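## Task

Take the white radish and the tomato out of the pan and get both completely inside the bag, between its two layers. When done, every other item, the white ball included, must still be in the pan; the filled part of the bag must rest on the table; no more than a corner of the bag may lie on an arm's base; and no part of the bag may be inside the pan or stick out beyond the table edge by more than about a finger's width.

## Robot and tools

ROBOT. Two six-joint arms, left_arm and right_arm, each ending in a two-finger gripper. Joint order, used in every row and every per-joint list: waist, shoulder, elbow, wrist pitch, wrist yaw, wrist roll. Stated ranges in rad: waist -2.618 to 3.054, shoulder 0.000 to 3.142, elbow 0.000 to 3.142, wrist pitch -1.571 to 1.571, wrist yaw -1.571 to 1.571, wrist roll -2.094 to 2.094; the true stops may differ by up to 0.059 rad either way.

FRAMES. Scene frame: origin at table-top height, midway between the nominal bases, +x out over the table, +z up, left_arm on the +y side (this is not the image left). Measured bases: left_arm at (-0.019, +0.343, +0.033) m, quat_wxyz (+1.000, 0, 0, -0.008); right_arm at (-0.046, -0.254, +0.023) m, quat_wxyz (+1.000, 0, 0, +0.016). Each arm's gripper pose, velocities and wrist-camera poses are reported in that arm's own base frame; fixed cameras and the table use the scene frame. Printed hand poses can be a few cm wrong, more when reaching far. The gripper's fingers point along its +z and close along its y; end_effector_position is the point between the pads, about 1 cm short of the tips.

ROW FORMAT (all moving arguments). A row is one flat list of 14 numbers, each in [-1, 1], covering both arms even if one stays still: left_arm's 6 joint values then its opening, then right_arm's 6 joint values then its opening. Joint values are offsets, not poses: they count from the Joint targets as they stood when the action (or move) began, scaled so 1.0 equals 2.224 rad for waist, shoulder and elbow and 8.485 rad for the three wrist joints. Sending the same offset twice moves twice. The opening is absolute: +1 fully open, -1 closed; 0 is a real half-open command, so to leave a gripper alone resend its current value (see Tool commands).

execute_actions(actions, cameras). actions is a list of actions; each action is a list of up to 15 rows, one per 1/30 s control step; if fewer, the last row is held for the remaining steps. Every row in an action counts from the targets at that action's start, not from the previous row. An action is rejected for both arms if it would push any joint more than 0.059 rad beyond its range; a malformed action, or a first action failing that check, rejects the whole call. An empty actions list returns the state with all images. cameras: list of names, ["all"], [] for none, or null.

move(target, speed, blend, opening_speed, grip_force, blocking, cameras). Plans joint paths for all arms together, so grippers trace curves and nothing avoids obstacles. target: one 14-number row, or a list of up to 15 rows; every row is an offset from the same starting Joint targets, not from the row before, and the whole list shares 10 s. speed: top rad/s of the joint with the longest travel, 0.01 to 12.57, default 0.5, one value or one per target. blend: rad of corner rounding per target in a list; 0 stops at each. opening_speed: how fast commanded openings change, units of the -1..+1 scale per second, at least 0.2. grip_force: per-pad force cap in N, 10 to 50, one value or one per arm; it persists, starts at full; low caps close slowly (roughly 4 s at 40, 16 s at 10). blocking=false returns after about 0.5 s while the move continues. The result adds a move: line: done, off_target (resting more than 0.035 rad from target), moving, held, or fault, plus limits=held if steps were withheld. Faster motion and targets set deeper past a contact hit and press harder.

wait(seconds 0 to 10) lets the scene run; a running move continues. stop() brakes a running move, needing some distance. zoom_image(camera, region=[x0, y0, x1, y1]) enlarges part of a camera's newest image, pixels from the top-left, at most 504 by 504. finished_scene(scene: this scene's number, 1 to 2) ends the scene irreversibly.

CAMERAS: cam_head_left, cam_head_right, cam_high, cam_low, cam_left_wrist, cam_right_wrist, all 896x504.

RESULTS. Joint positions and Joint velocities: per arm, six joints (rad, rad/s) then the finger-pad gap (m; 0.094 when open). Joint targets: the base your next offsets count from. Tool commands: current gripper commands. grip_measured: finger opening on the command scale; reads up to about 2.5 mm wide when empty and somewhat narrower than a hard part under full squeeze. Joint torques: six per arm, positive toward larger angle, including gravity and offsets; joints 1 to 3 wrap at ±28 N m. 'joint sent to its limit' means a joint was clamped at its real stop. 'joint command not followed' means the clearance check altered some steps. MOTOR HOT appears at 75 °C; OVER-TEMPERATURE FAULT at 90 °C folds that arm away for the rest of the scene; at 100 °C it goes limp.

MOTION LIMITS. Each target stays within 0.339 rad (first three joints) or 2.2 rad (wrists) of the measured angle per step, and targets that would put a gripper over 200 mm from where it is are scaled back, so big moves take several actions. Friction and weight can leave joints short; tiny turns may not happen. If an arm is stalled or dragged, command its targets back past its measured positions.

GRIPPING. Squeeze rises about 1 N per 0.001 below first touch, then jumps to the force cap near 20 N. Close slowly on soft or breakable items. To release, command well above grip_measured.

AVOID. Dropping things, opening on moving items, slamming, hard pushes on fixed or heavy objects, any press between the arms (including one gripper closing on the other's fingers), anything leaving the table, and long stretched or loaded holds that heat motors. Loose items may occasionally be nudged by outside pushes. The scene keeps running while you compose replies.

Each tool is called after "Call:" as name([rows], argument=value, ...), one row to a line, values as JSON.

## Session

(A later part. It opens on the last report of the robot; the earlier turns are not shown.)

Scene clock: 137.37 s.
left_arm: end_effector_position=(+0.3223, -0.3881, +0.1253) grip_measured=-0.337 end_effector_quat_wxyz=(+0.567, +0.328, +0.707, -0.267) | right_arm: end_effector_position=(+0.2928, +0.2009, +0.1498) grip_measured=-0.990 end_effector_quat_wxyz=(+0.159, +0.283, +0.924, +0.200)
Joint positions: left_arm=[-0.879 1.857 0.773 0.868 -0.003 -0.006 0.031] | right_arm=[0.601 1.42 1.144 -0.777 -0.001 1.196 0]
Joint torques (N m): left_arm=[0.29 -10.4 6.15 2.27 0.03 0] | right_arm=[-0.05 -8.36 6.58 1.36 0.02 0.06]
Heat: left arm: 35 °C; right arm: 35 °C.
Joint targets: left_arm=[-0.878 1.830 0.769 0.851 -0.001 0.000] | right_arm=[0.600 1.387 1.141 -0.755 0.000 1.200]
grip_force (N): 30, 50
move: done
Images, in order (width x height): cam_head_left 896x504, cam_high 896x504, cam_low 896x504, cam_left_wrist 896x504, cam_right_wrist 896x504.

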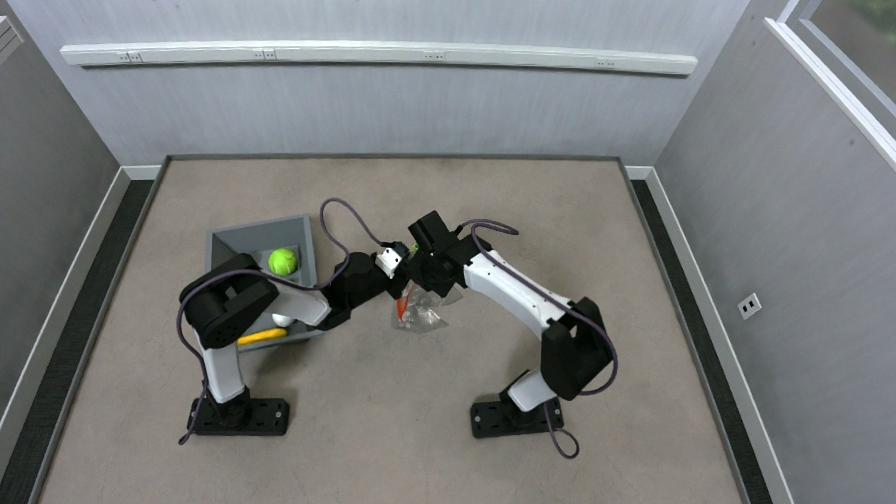

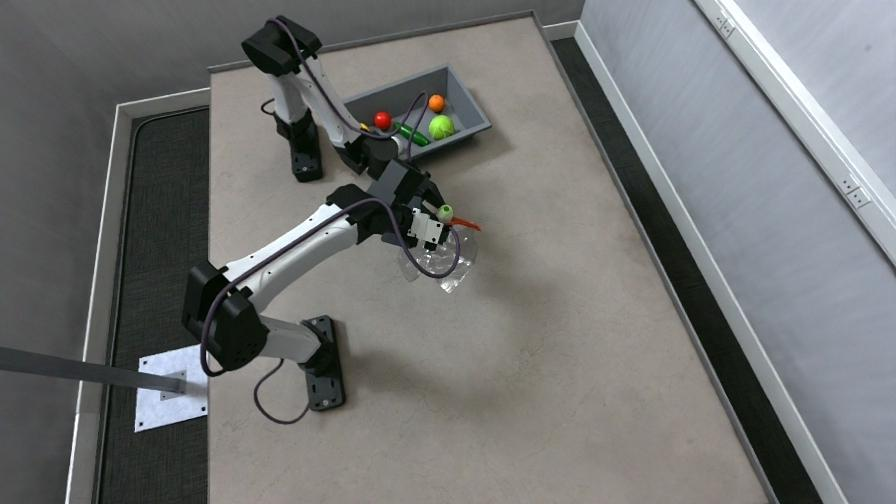

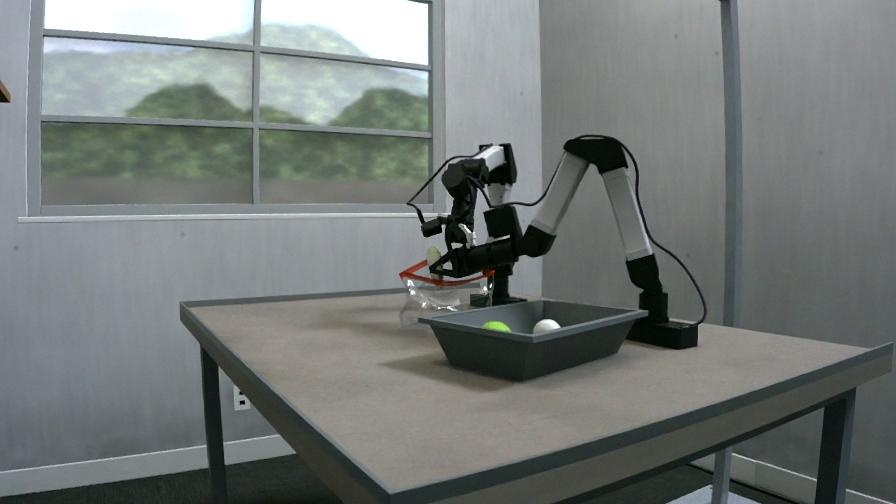

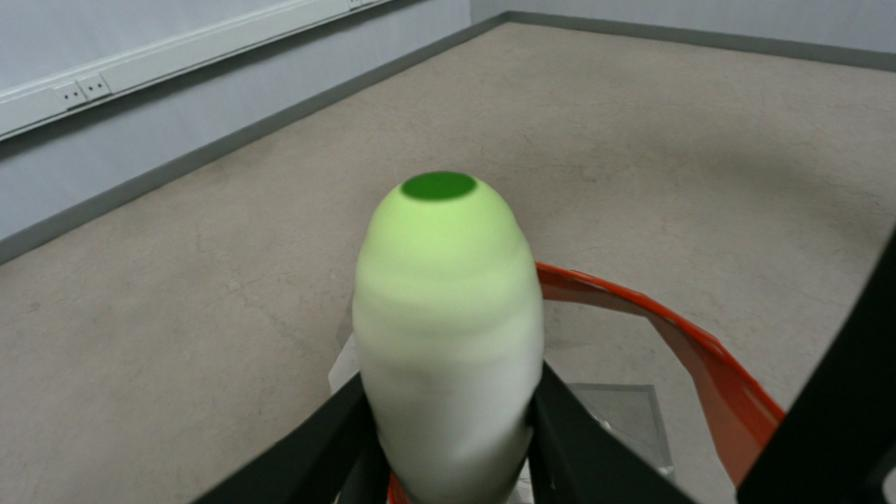

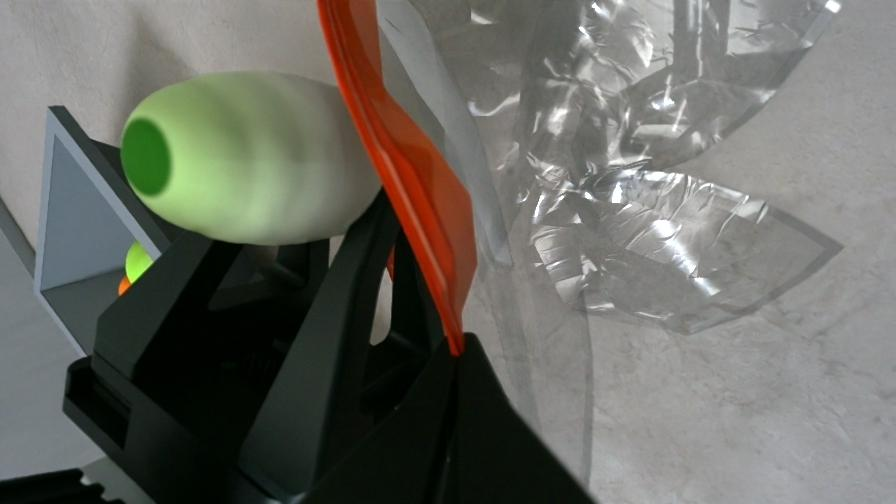

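Call:
move(target=[0, 0.0451, -0.0043, 0.0024, 0, 0, -0.45, 0, 0.003, -0.0844, 0.025, 0, 0, -1], speed=0.15, cameras=["cam_left_wrist", "cam_low", "cam_right_wrist"])

Call:
zoom_image(camera="cam_low", region=[370, 170, 570, 370])

Scene clock: 139.97 s.
left_arm: end_effector_position=(+0.3221, -0.3879, +0.0977) grip_measured=-0.337 end_effector_quat_wxyz=(+0.546, +0.336, +0.723, -0.258) | right_arm: end_effector_position=(+0.2931, +0.2011, +0.1079) grip_measured=-0.990 end_effector_quat_wxyz=(+0.169, +0.282, +0.920, +0.213)
Joint positions: left_arm=[-0.879 1.913 0.773 0.866 -0.003 -0.006 0.031] | right_arm=[0.601 1.417 0.957 -0.56 -0.001 1.196 0]
Joint torques (N m): left_arm=[0.28 -7.2 4.9 2.49 0.03 0.01] | right_arm=[-0.03 -7.41 6.46 1.31 0.02 0.06]
Heat: left arm: 35 °C; right arm: 35 °C.
Joint targets: left_arm=[-0.878 1.930 0.759 0.872 -0.001 0.000] | right_arm=[0.600 1.394 0.954 -0.542 0.000 1.200]
grip_force (N): 30, 50
move: done
Images, in order (width x height): cam_low 896x504, cam_left_wrist 896x504, cam_right_wrist 896x504.

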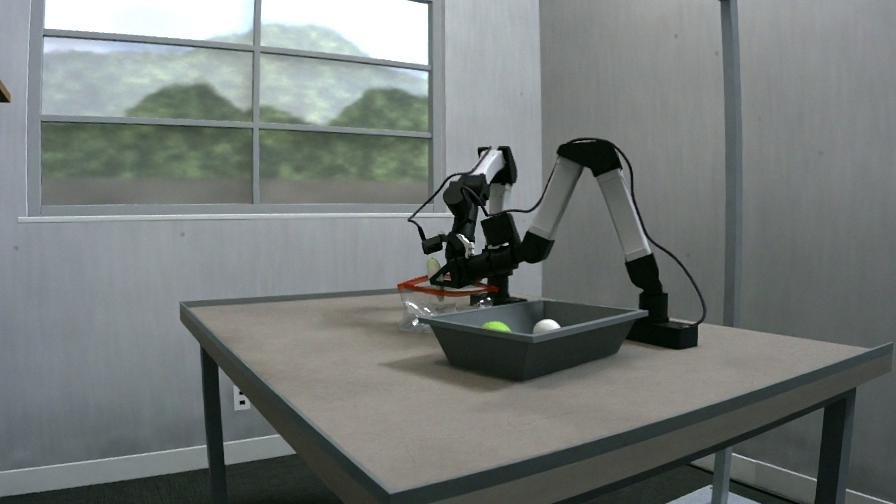

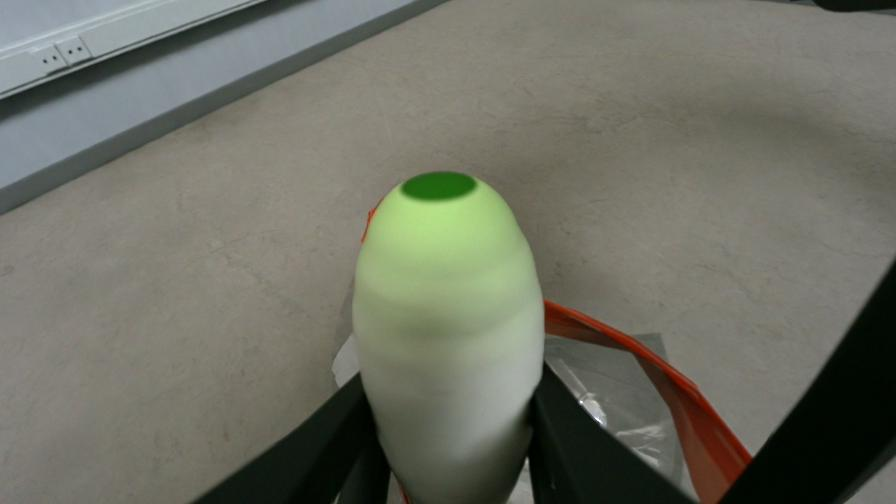

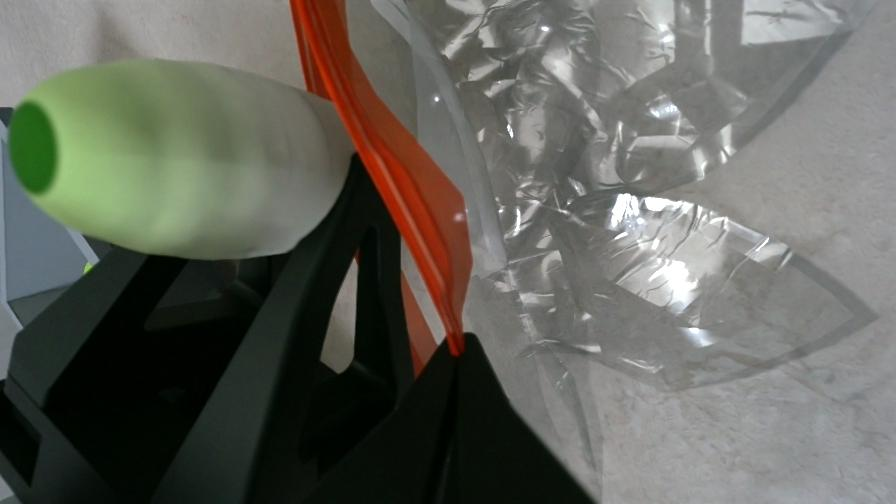

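Scaled by 2.520 from the camera's 896x504 image, which has a finer 1280x720 frame.

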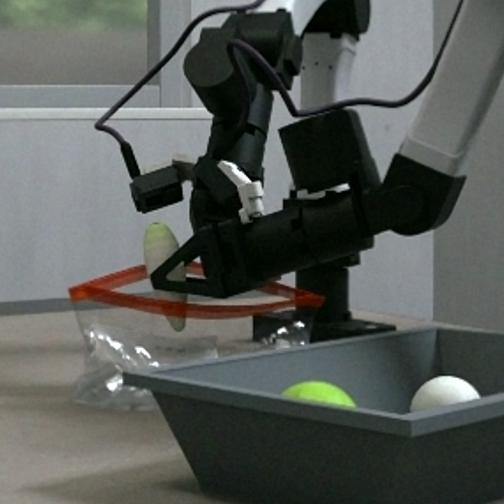

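Call:
move(target=[0, 0, 0, 0, 0, 0, -0.05, 0, 0, 0, 0, 0, 0, -1], opening_speed=0.8, cameras=["cam_left_wrist", "cam_low", "cam_right_wrist"])

Call:
zoom_image(camera="cam_low", region=[370, 170, 570, 370])

Scene clock: 140.93 s.
left_arm: end_effector_position=(+0.3222, -0.3880, +0.0979) grip_measured=-0.052 end_effector_quat_wxyz=(+0.547, +0.336, +0.722, -0.258) | right_arm: end_effector_position=(+0.2932, +0.2012, +0.1080) grip_measured=-0.990 end_effector_quat_wxyz=(+0.169, +0.282, +0.920, +0.213)
Joint positions: left_arm=[-0.879 1.913 0.773 0.867 -0.003 -0.006 0.045] | right_arm=[0.601 1.417 0.957 -0.56 -0.001 1.196 0]
Joint torques (N m): left_arm=[0.28 -7.2 4.89 2.49 0.03 0] | right_arm=[-0.03 -7.42 6.45 1.35 0.02 0.06]
Heat: left arm: 35 °C; right arm: 35 °C.
Joint targets: left_arm=[-0.878 1.930 0.759 0.872 -0.001 0.000] | right_arm=[0.600 1.394 0.954 -0.542 0.000 1.200]
grip_force (N): 30, 50
move: done
Images, in order (width x height): cam_low 896x504, cam_left_wrist 896x504, cam_right_wrist 896x504.

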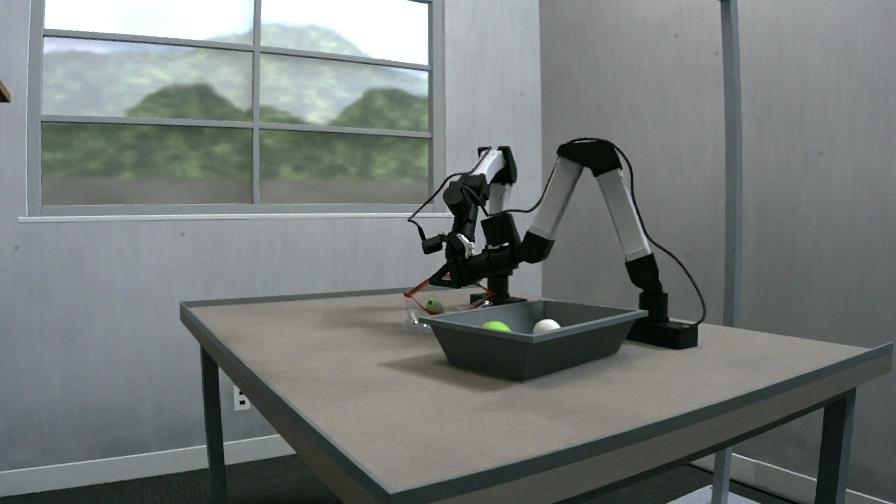

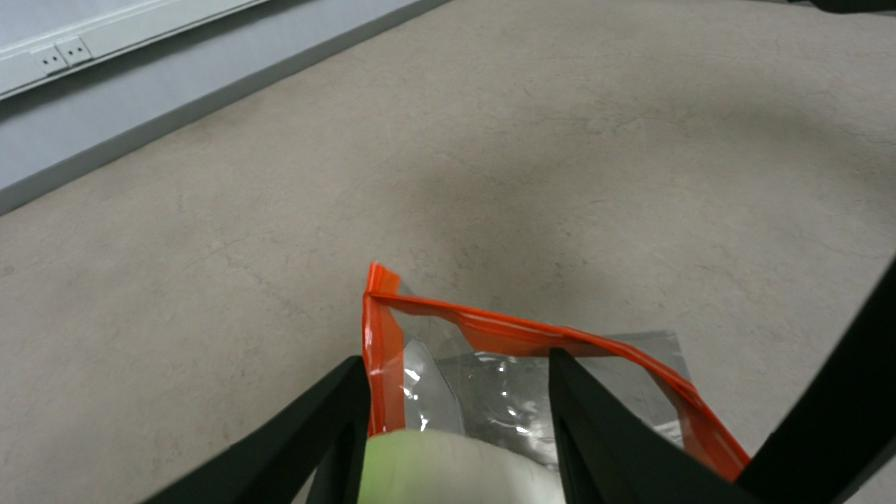

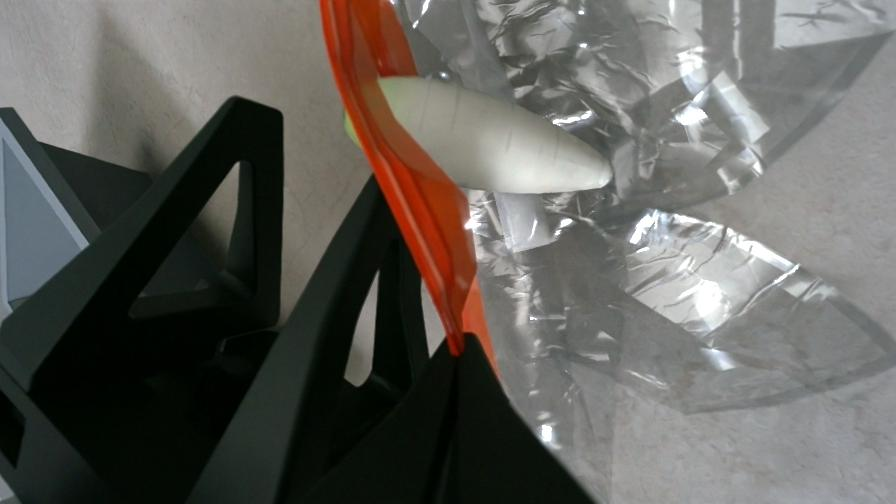

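Scaled by 2.520 from the camera's 896x504 image, which has a finer 1280x720 frame.

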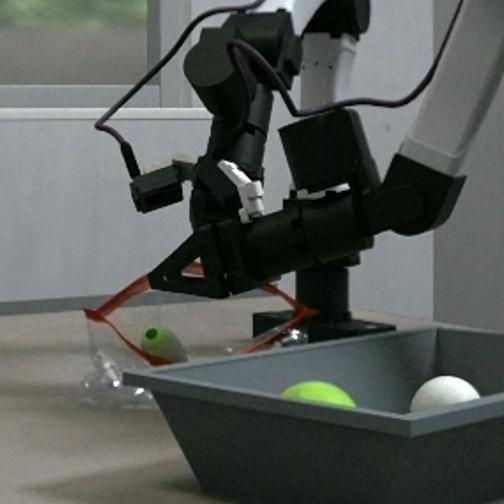

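Call:
move([
  [0, -0.43, -0.0263, -0.106, 0, 0, -0.05, 0, 0, 0, 0, 0, 0, -1],
  [0, -0.43, -0.0263, -0.106, 0, 0, -0.05, 0, 0.0084, 0.2018, -0.0528, 0, 0, -1],
], speed=[0.5, 0.2], cameras=["cam_left_wrist", "cam_low", "cam_right_wrist", "cam_high"])

Call:
zoom_image(camera="cam_low", region=[370, 170, 570, 370])

Scene clock: 147.13 s.
left_arm: end_effector_position=(+0.2324, -0.2796, +0.2602) grip_measured=-0.052 end_effector_quat_wxyz=(+0.547, +0.336, +0.722, -0.258) | right_arm: end_effector_position=(+0.2915, +0.2000, +0.2103) grip_measured=-0.990 end_effector_quat_wxyz=(+0.164, +0.283, +0.922, +0.207)
Joint positions: left_arm=[-0.879 0.978 0.716 -0.011 -0.003 -0.006 0.045] | right_arm=[0.601 1.417 1.374 -0.992 -0.001 1.196 0]
Joint torques (N m): left_arm=[0.29 -2.91 7.28 2.24 0.03 0.01] | right_arm=[-0.05 -5.75 9.48 1.22 0.02 0.05]
Heat: left arm: 35 °C; right arm: 35 °C.
Joint targets: left_arm=[-0.878 0.974 0.701 -0.028 -0.001 0.000] | right_arm=[0.600 1.412 1.403 -0.990 0.000 1.200]
grip_force (N): 30, 50
move: done
Images, in order (width x height): cam_high 896x504, cam_low 896x504, cam_left_wrist 896x504, cam_right_wrist 896x504.

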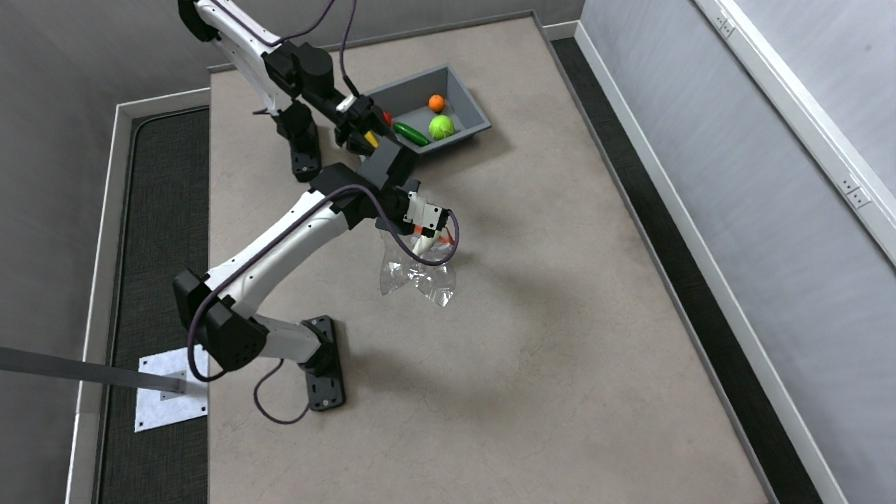

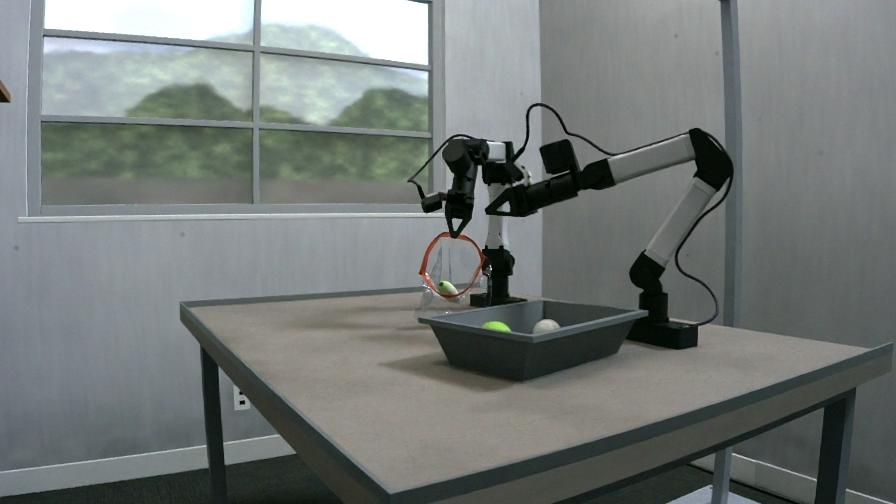

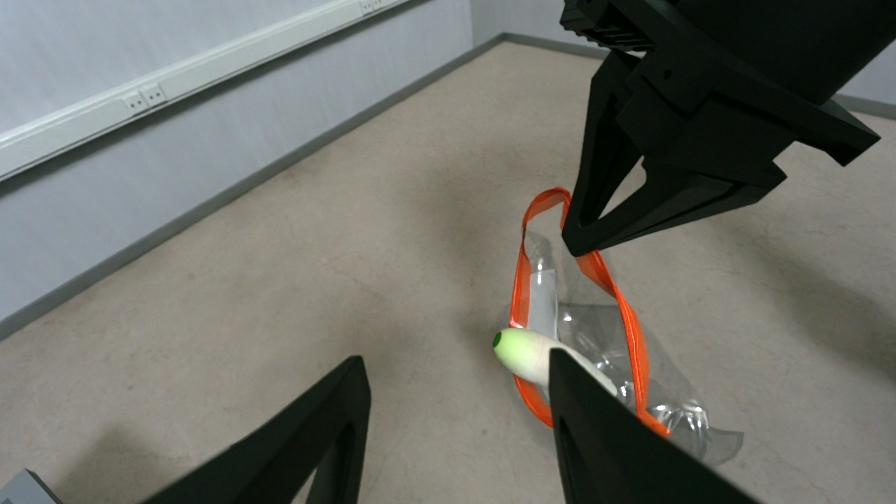

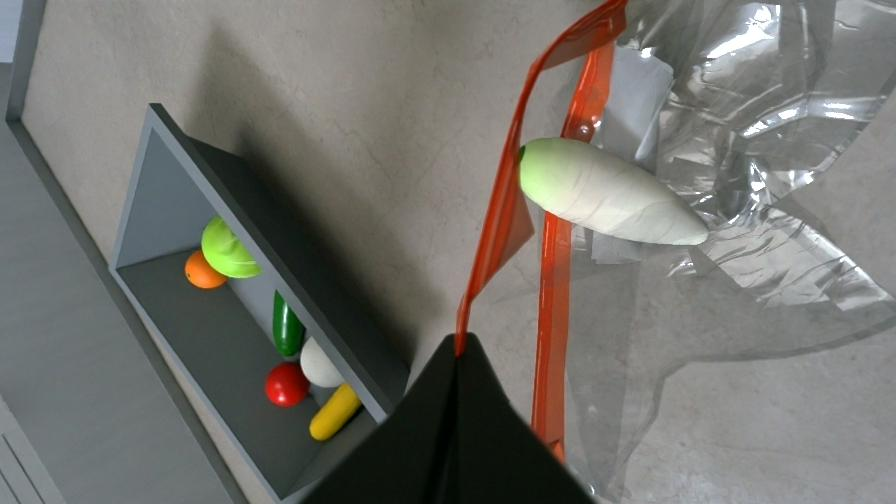

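Scaled by 2.520 from the camera's 896x504 image, which has a finer 1280x720 frame.

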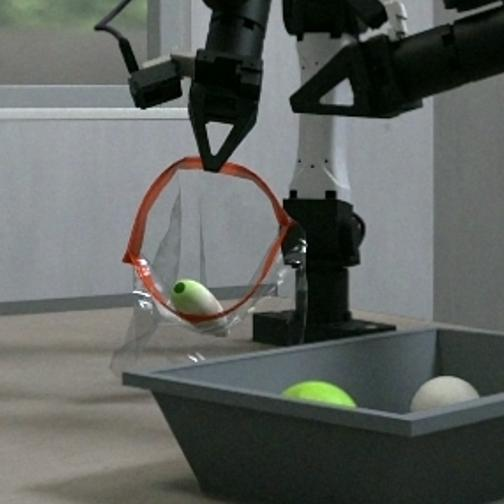

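Call:
move(target=[0, 0, 0, 0, 0, 0, -0.05, 0, 0.0477, 0.16, -0.0296, 0, 0, -1], speed=0.2, cameras=["cam_left_wrist", "cam_low", "cam_right_wrist"])

Call:
zoom_image(camera="cam_low", region=[370, 150, 570, 350])

Scene clock: 151.20 s.
left_arm: end_effector_position=(+0.2324, -0.2796, +0.2602) grip_measured=-0.052 end_effector_quat_wxyz=(+0.547, +0.336, +0.722, -0.258) | right_arm: end_effector_position=(+0.2954, +0.2027, +0.2786) grip_measured=-0.990 end_effector_quat_wxyz=(+0.169, +0.282, +0.920, +0.213)
Joint positions: left_arm=[-0.879 0.978 0.716 -0.011 -0.003 -0.006 0.045] | right_arm=[0.601 1.506 1.73 -1.244 -0.001 1.196 0]
Joint torques (N m): left_arm=[0.28 -2.93 7.28 2.24 0.03 0.01] | right_arm=[-0.02 -4.48 8.95 1.16 0.03 0.06]
Heat: left arm: 35 °C; right arm: 35 °C.
Joint targets: left_arm=[-0.878 0.974 0.701 -0.028 -0.001 0.000] | right_arm=[0.600 1.518 1.758 -1.241 0.000 1.200]
grip_force (N): 30, 50
move: done
Images, in order (width x height): cam_low 896x504, cam_left_wrist 896x504, cam_right_wrist 896x504.

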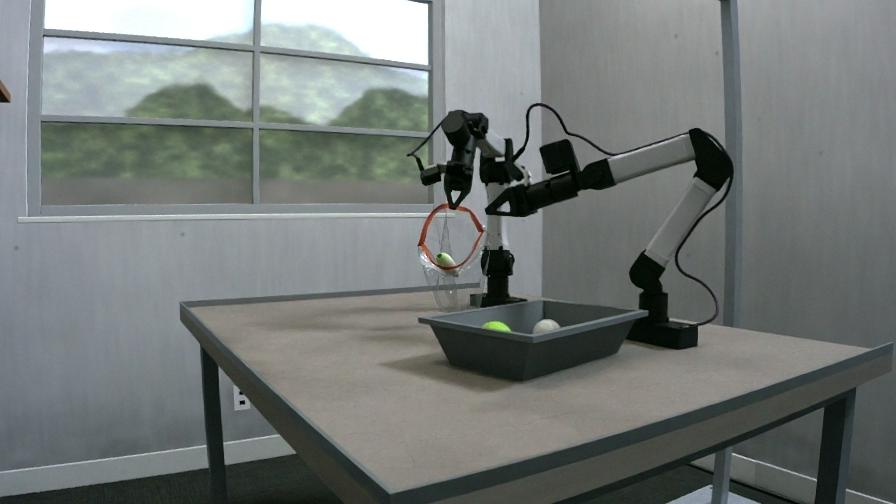

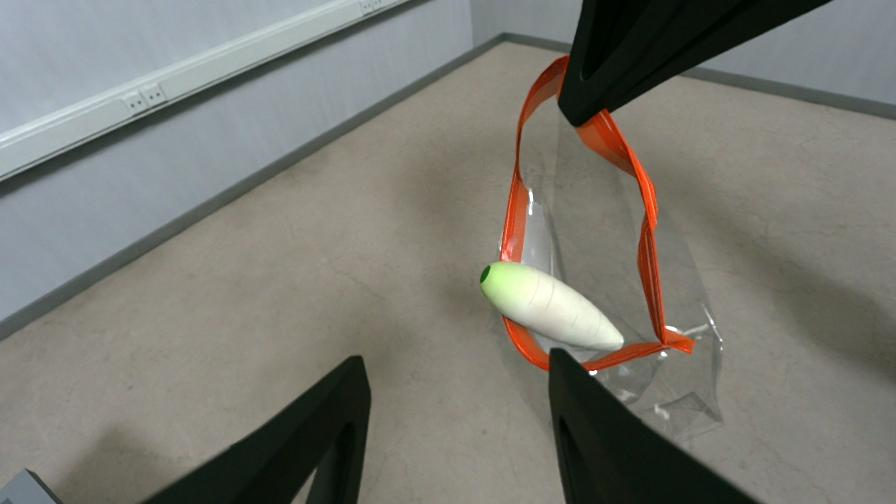

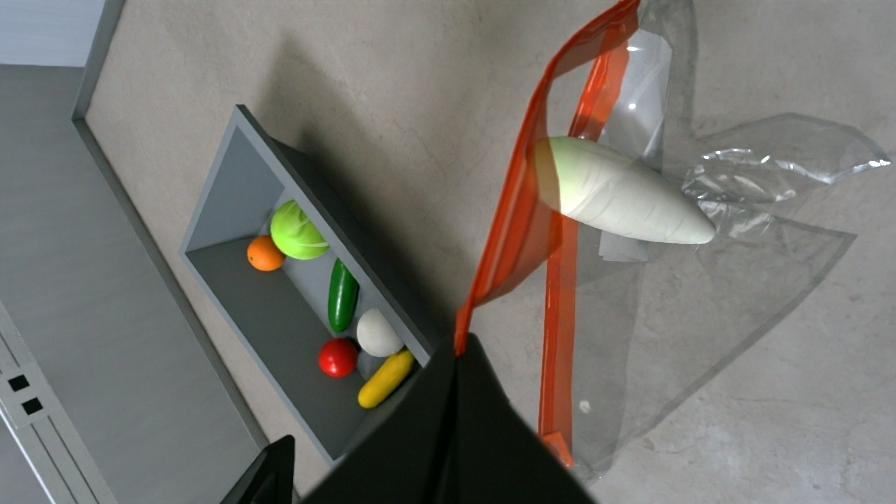

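Scaled by 2.520 from the camera's 896x504 image, which has a finer 1280x720 frame.

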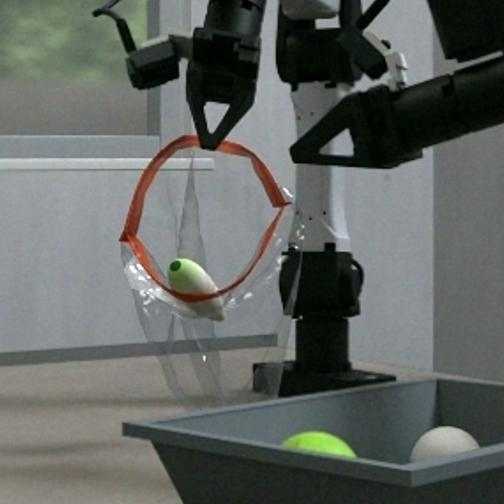

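Call:
move(target=[0.0089, 0.3016, -0.0523, 0.1021, 0, 0, -0.9, 0, 0, 0, 0, 0, 0, -1], speed=0.4, cameras=["cam_left_wrist", "cam_low", "cam_right_wrist"])

Call:
zoom_image(camera="cam_low", region=[370, 150, 570, 350])

Scene clock: 155.83 s.
left_arm: end_effector_position=(+0.2954, -0.3462, +0.1461) grip_measured=-0.898 end_effector_quat_wxyz=(+0.573, +0.322, +0.705, -0.266) | right_arm: end_effector_position=(+0.2954, +0.2027, +0.2785) grip_measured=-0.990 end_effector_quat_wxyz=(+0.169, +0.282, +0.920, +0.213)
Joint positions: left_arm=[-0.865 1.632 0.594 0.834 -0.003 -0.006 0.005] | right_arm=[0.601 1.506 1.73 -1.244 -0.001 1.196 0]
Joint torques (N m): left_arm=[0.75 -5.57 5.85 2.48 0.03 0] | right_arm=[-0.03 -4.49 8.96 1.2 0.03 0.06]
Heat: left arm: 36 °C; right arm: 35 °C.
Joint targets: left_arm=[-0.859 1.645 0.584 0.839 -0.001 0.000] | right_arm=[0.600 1.518 1.758 -1.241 0.000 1.200]
grip_force (N): 30, 50
move: done
Images, in order (width x height): cam_low 896x504, cam_left_wrist 896x504, cam_right_wrist 896x504.

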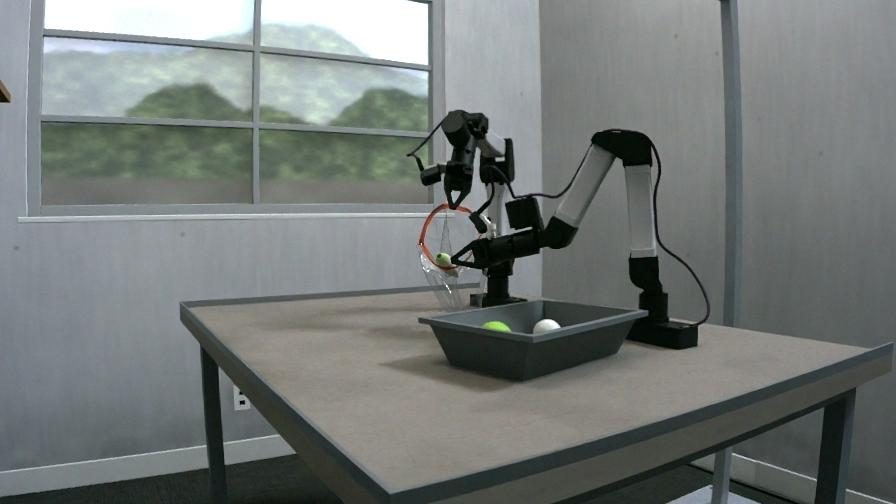

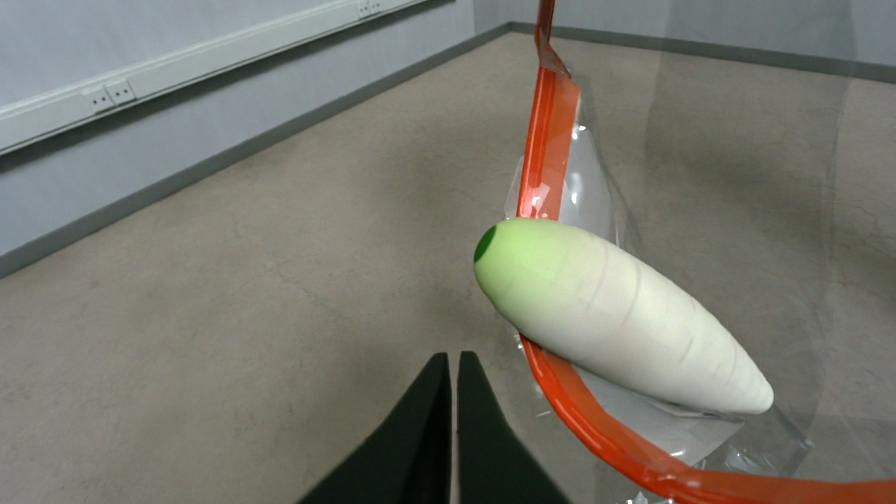

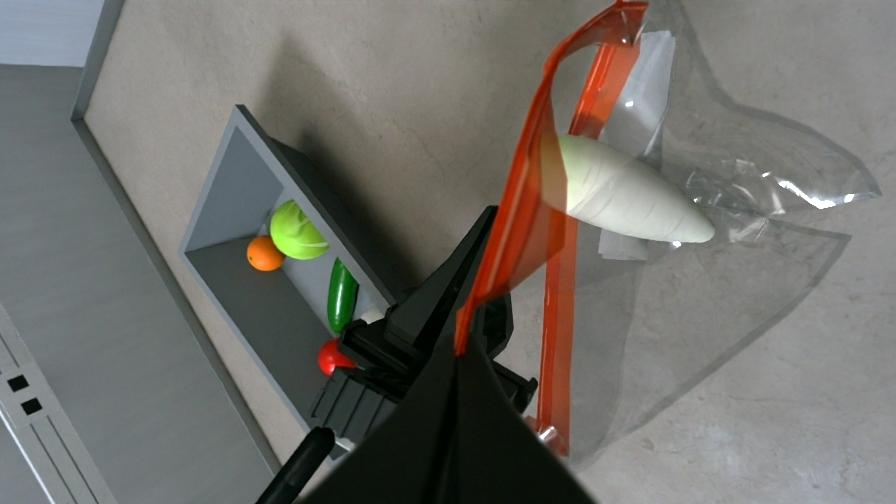

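Scaled by 2.520 from the camera's 896x504 image, which has a finer 1280x720 frame.

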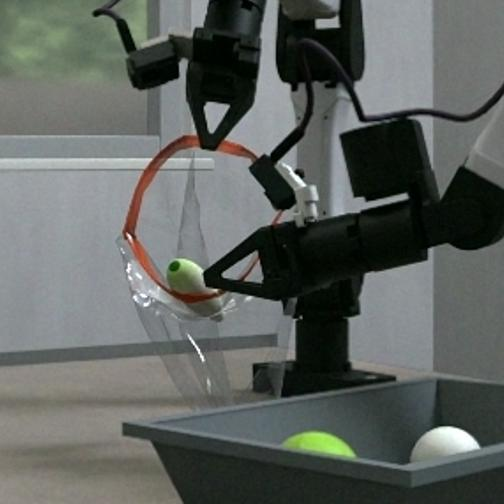

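Call:
move(target=[0.1664, 0.1589, 0.1414, 0.0094, 0.1049, 0, -0.9, 0, 0, 0, 0, 0, 0, -1], speed=0.4, cameras=["cam_left_wrist", "cam_low", "cam_right_wrist"])

Call:
zoom_image(camera="cam_low", region=[370, 150, 570, 350])

Scene clock: 160.23 s.
left_arm: end_effector_position=(+0.3533, -0.3402, +0.1302) grip_measured=-0.898 end_effector_quat_wxyz=(+0.480, +0.429, +0.613, -0.458) | right_arm: end_effector_position=(+0.2954, +0.2027, +0.2785) grip_measured=-0.990 end_effector_quat_wxyz=(+0.169, +0.282, +0.920, +0.213)
Joint positions: left_arm=[-0.491 1.979 0.879 0.913 0.873 -0.006 0.005] | right_arm=[0.601 1.506 1.73 -1.244 -0.001 1.196 0]
Joint torques (N m): left_arm=[0.44 -7.61 8.18 2.21 0.25 0.02] | right_arm=[-0.03 -4.48 8.94 1.2 0.02 0.06]
Heat: left arm: 36 °C; right arm: 34 °C.
Joint targets: left_arm=[-0.488 1.998 0.899 0.918 0.889 0.000] | right_arm=[0.600 1.518 1.758 -1.241 0.000 1.200]
grip_force (N): 30, 50
move: done
Images, in order (width x height): cam_low 896x504, cam_left_wrist 896x504, cam_right_wrist 896x504.

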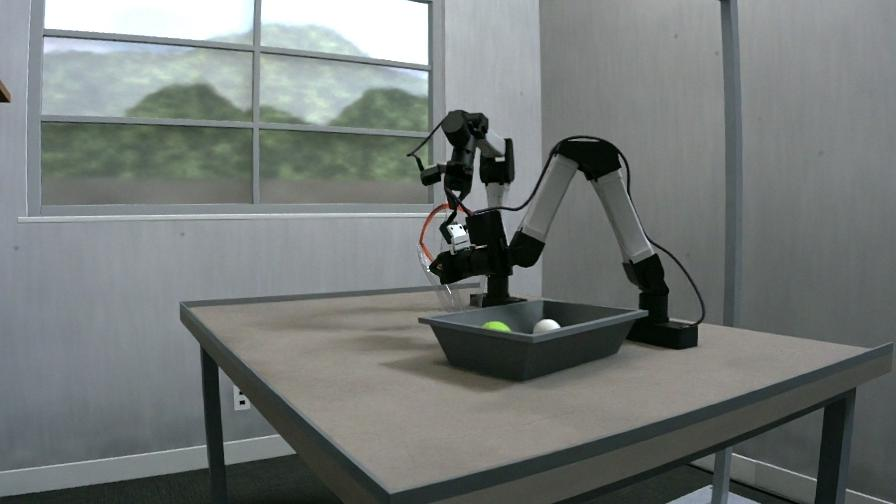

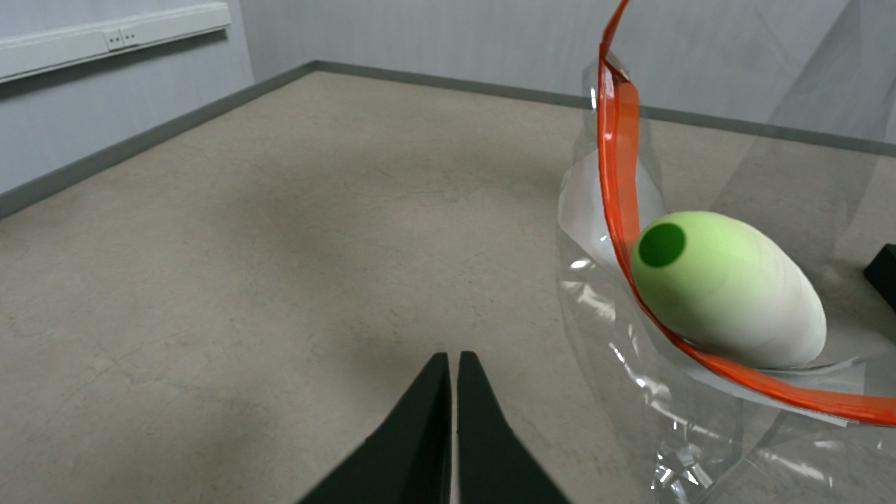

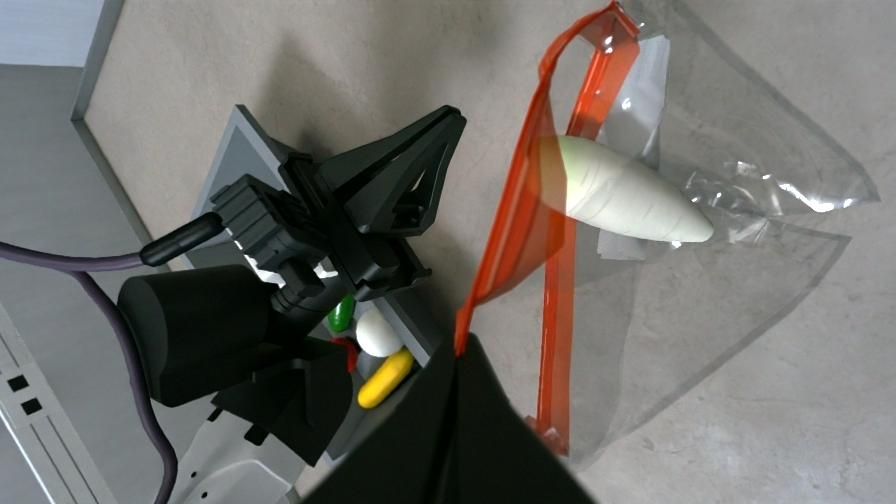

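Scaled by 2.520 from the camera's 896x504 image, which has a finer 1280x720 frame.

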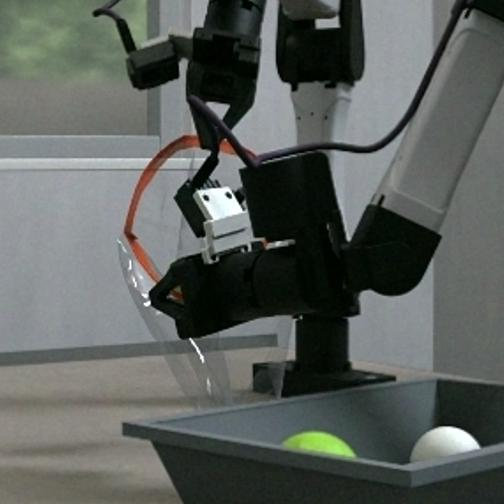

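Call:
move(target=[-0.0178, 0.0134, 0.0418, -0.0143, 0.0315, 0, -0.9, 0, 0, 0, 0, 0, 0, -1], speed=0.25, cameras=["cam_left_wrist", "cam_right_wrist"])

Scene clock: 164.27 s.
left_arm: end_effector_position=(+0.3125, -0.3619, +0.1407) grip_measured=-0.898 end_effector_quat_wxyz=(+0.398, +0.494, +0.550, -0.544) | right_arm: end_effector_position=(+0.2954, +0.2027, +0.2785) grip_measured=-0.990 end_effector_quat_wxyz=(+0.169, +0.282, +0.920, +0.213)
Joint positions: left_arm=[-0.521 2.007 0.972 0.813 1.14 -0.006 0.005] | right_arm=[0.601 1.506 1.73 -1.244 -0.001 1.196 0]
Joint torques (N m): left_arm=[-0.28 -7.82 8.34 1.76 0.32 0] | right_arm=[-0.03 -4.48 8.94 1.2 0.02 0.06]
Heat: left arm: 36 °C; right arm: 34 °C.
Joint targets: left_arm=[-0.528 2.028 0.992 0.797 1.156 0.000] | right_arm=[0.600 1.518 1.758 -1.241 0.000 1.200]
grip_force (N): 30, 50
move: done
Images, in order (width x height): cam_left_wrist 896x504, cam_right_wrist 896x504.

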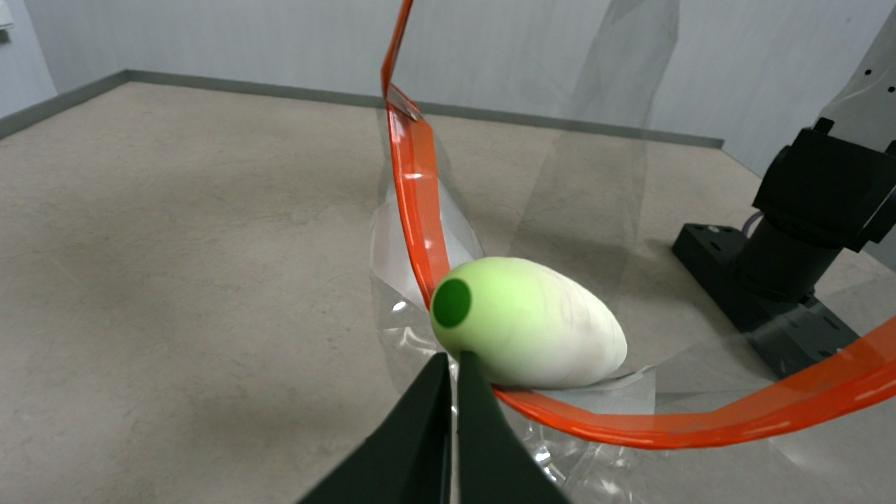

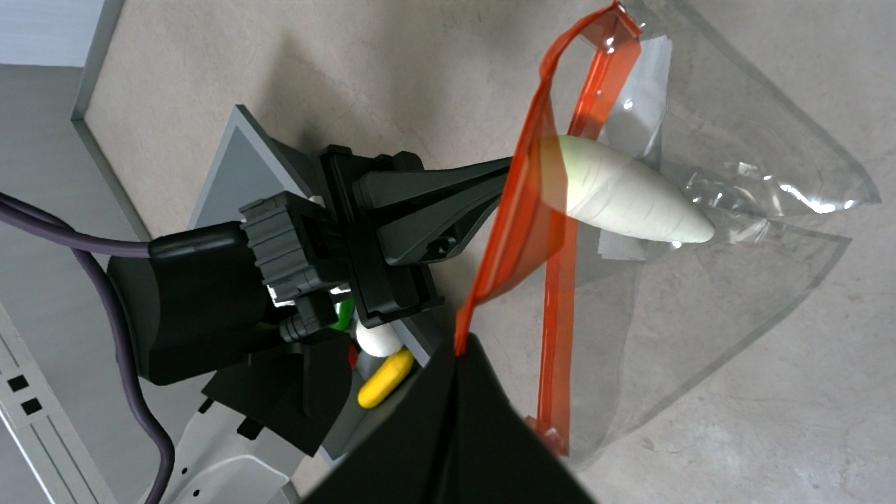

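Call:
move(target=[-0.0766, 0.0567, 0.0782, 0.0018, -0.0197, 0, -0.9, 0, 0, 0, 0, 0, 0, -1], speed=0.2, cameras=["cam_left_wrist", "cam_right_wrist", "cam_low"])

Call:
zoom_image(camera="cam_low", region=[370, 150, 570, 350])

Scene clock: 166.03 s.
left_arm: end_effector_position=(+0.2973, -0.4401, +0.1367) grip_measured=-0.898 end_effector_quat_wxyz=(+0.402, +0.519, +0.527, -0.540) | right_arm: end_effector_position=(+0.2952, +0.2025, +0.2784) grip_measured=-0.990 end_effector_quat_wxyz=(+0.169, +0.282, +0.920, +0.213)
Joint positions: left_arm=[-0.696 2.132 1.145 0.813 1.005 -0.006 0.005] | right_arm=[0.601 1.506 1.73 -1.245 -0.001 1.196 0]
Joint torques (N m): left_arm=[0.16 -9.03 8.73 2.06 -0.02 0.01] | right_arm=[-0.03 -4.48 8.94 1.21 0.02 0.06]
Heat: left arm: 36 °C; right arm: 34 °C.
Joint targets: left_arm=[-0.698 2.154 1.166 0.812 0.989 0.000] | right_arm=[0.600 1.518 1.758 -1.242 0.000 1.200]
grip_force (N): 30, 50
move: done
Images, in order (width x height): cam_low 896x504, cam_left_wrist 896x504, cam_right_wrist 896x504.

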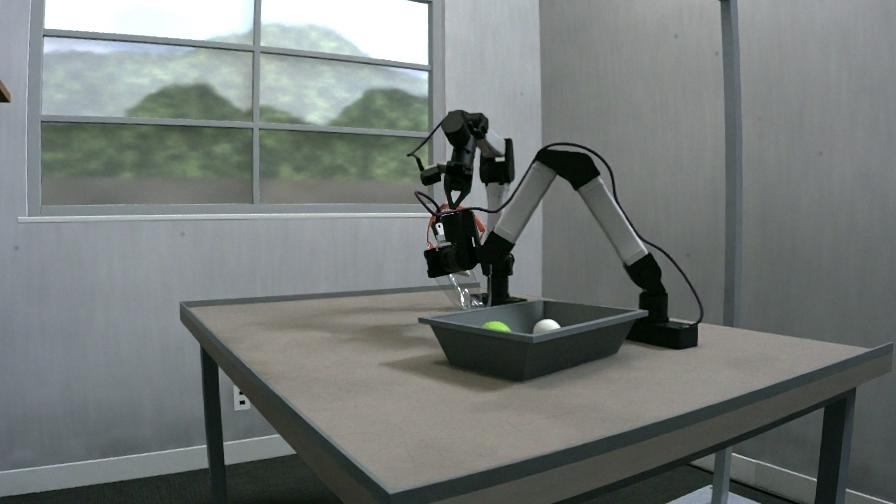

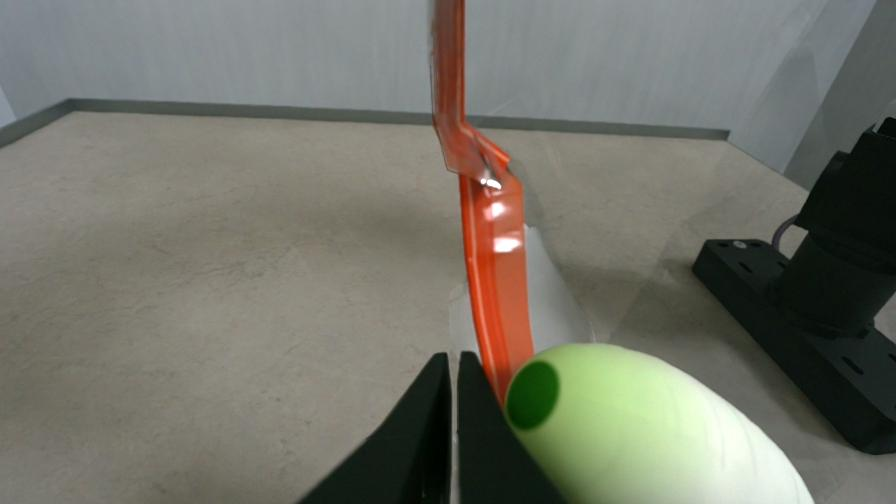

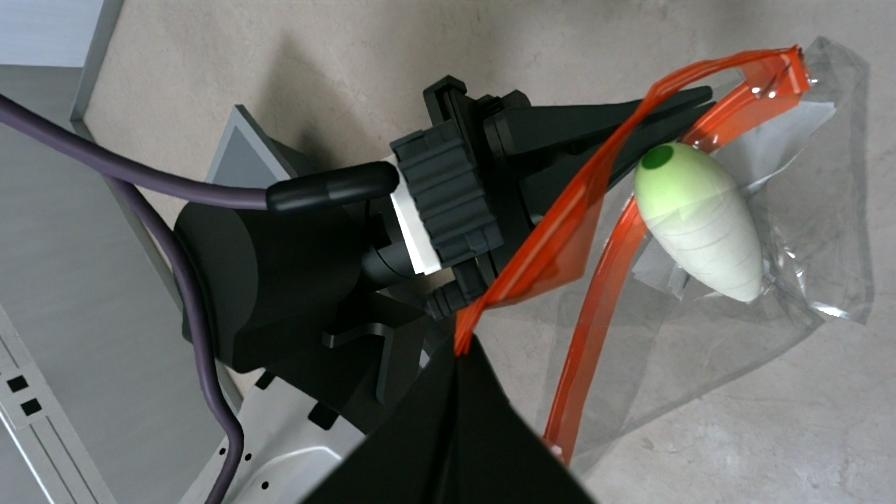

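Scaled by 2.520 from the camera's 896x504 image, which has a finer 1280x720 frame.

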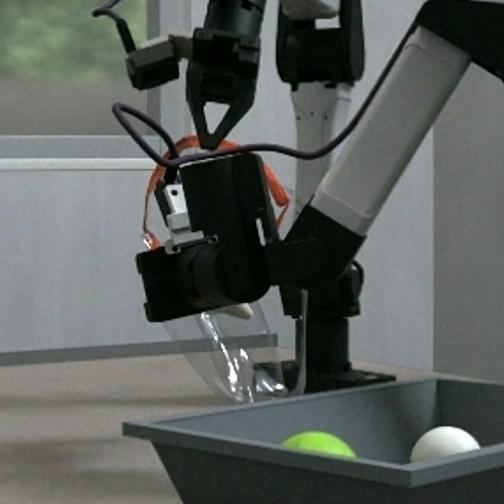

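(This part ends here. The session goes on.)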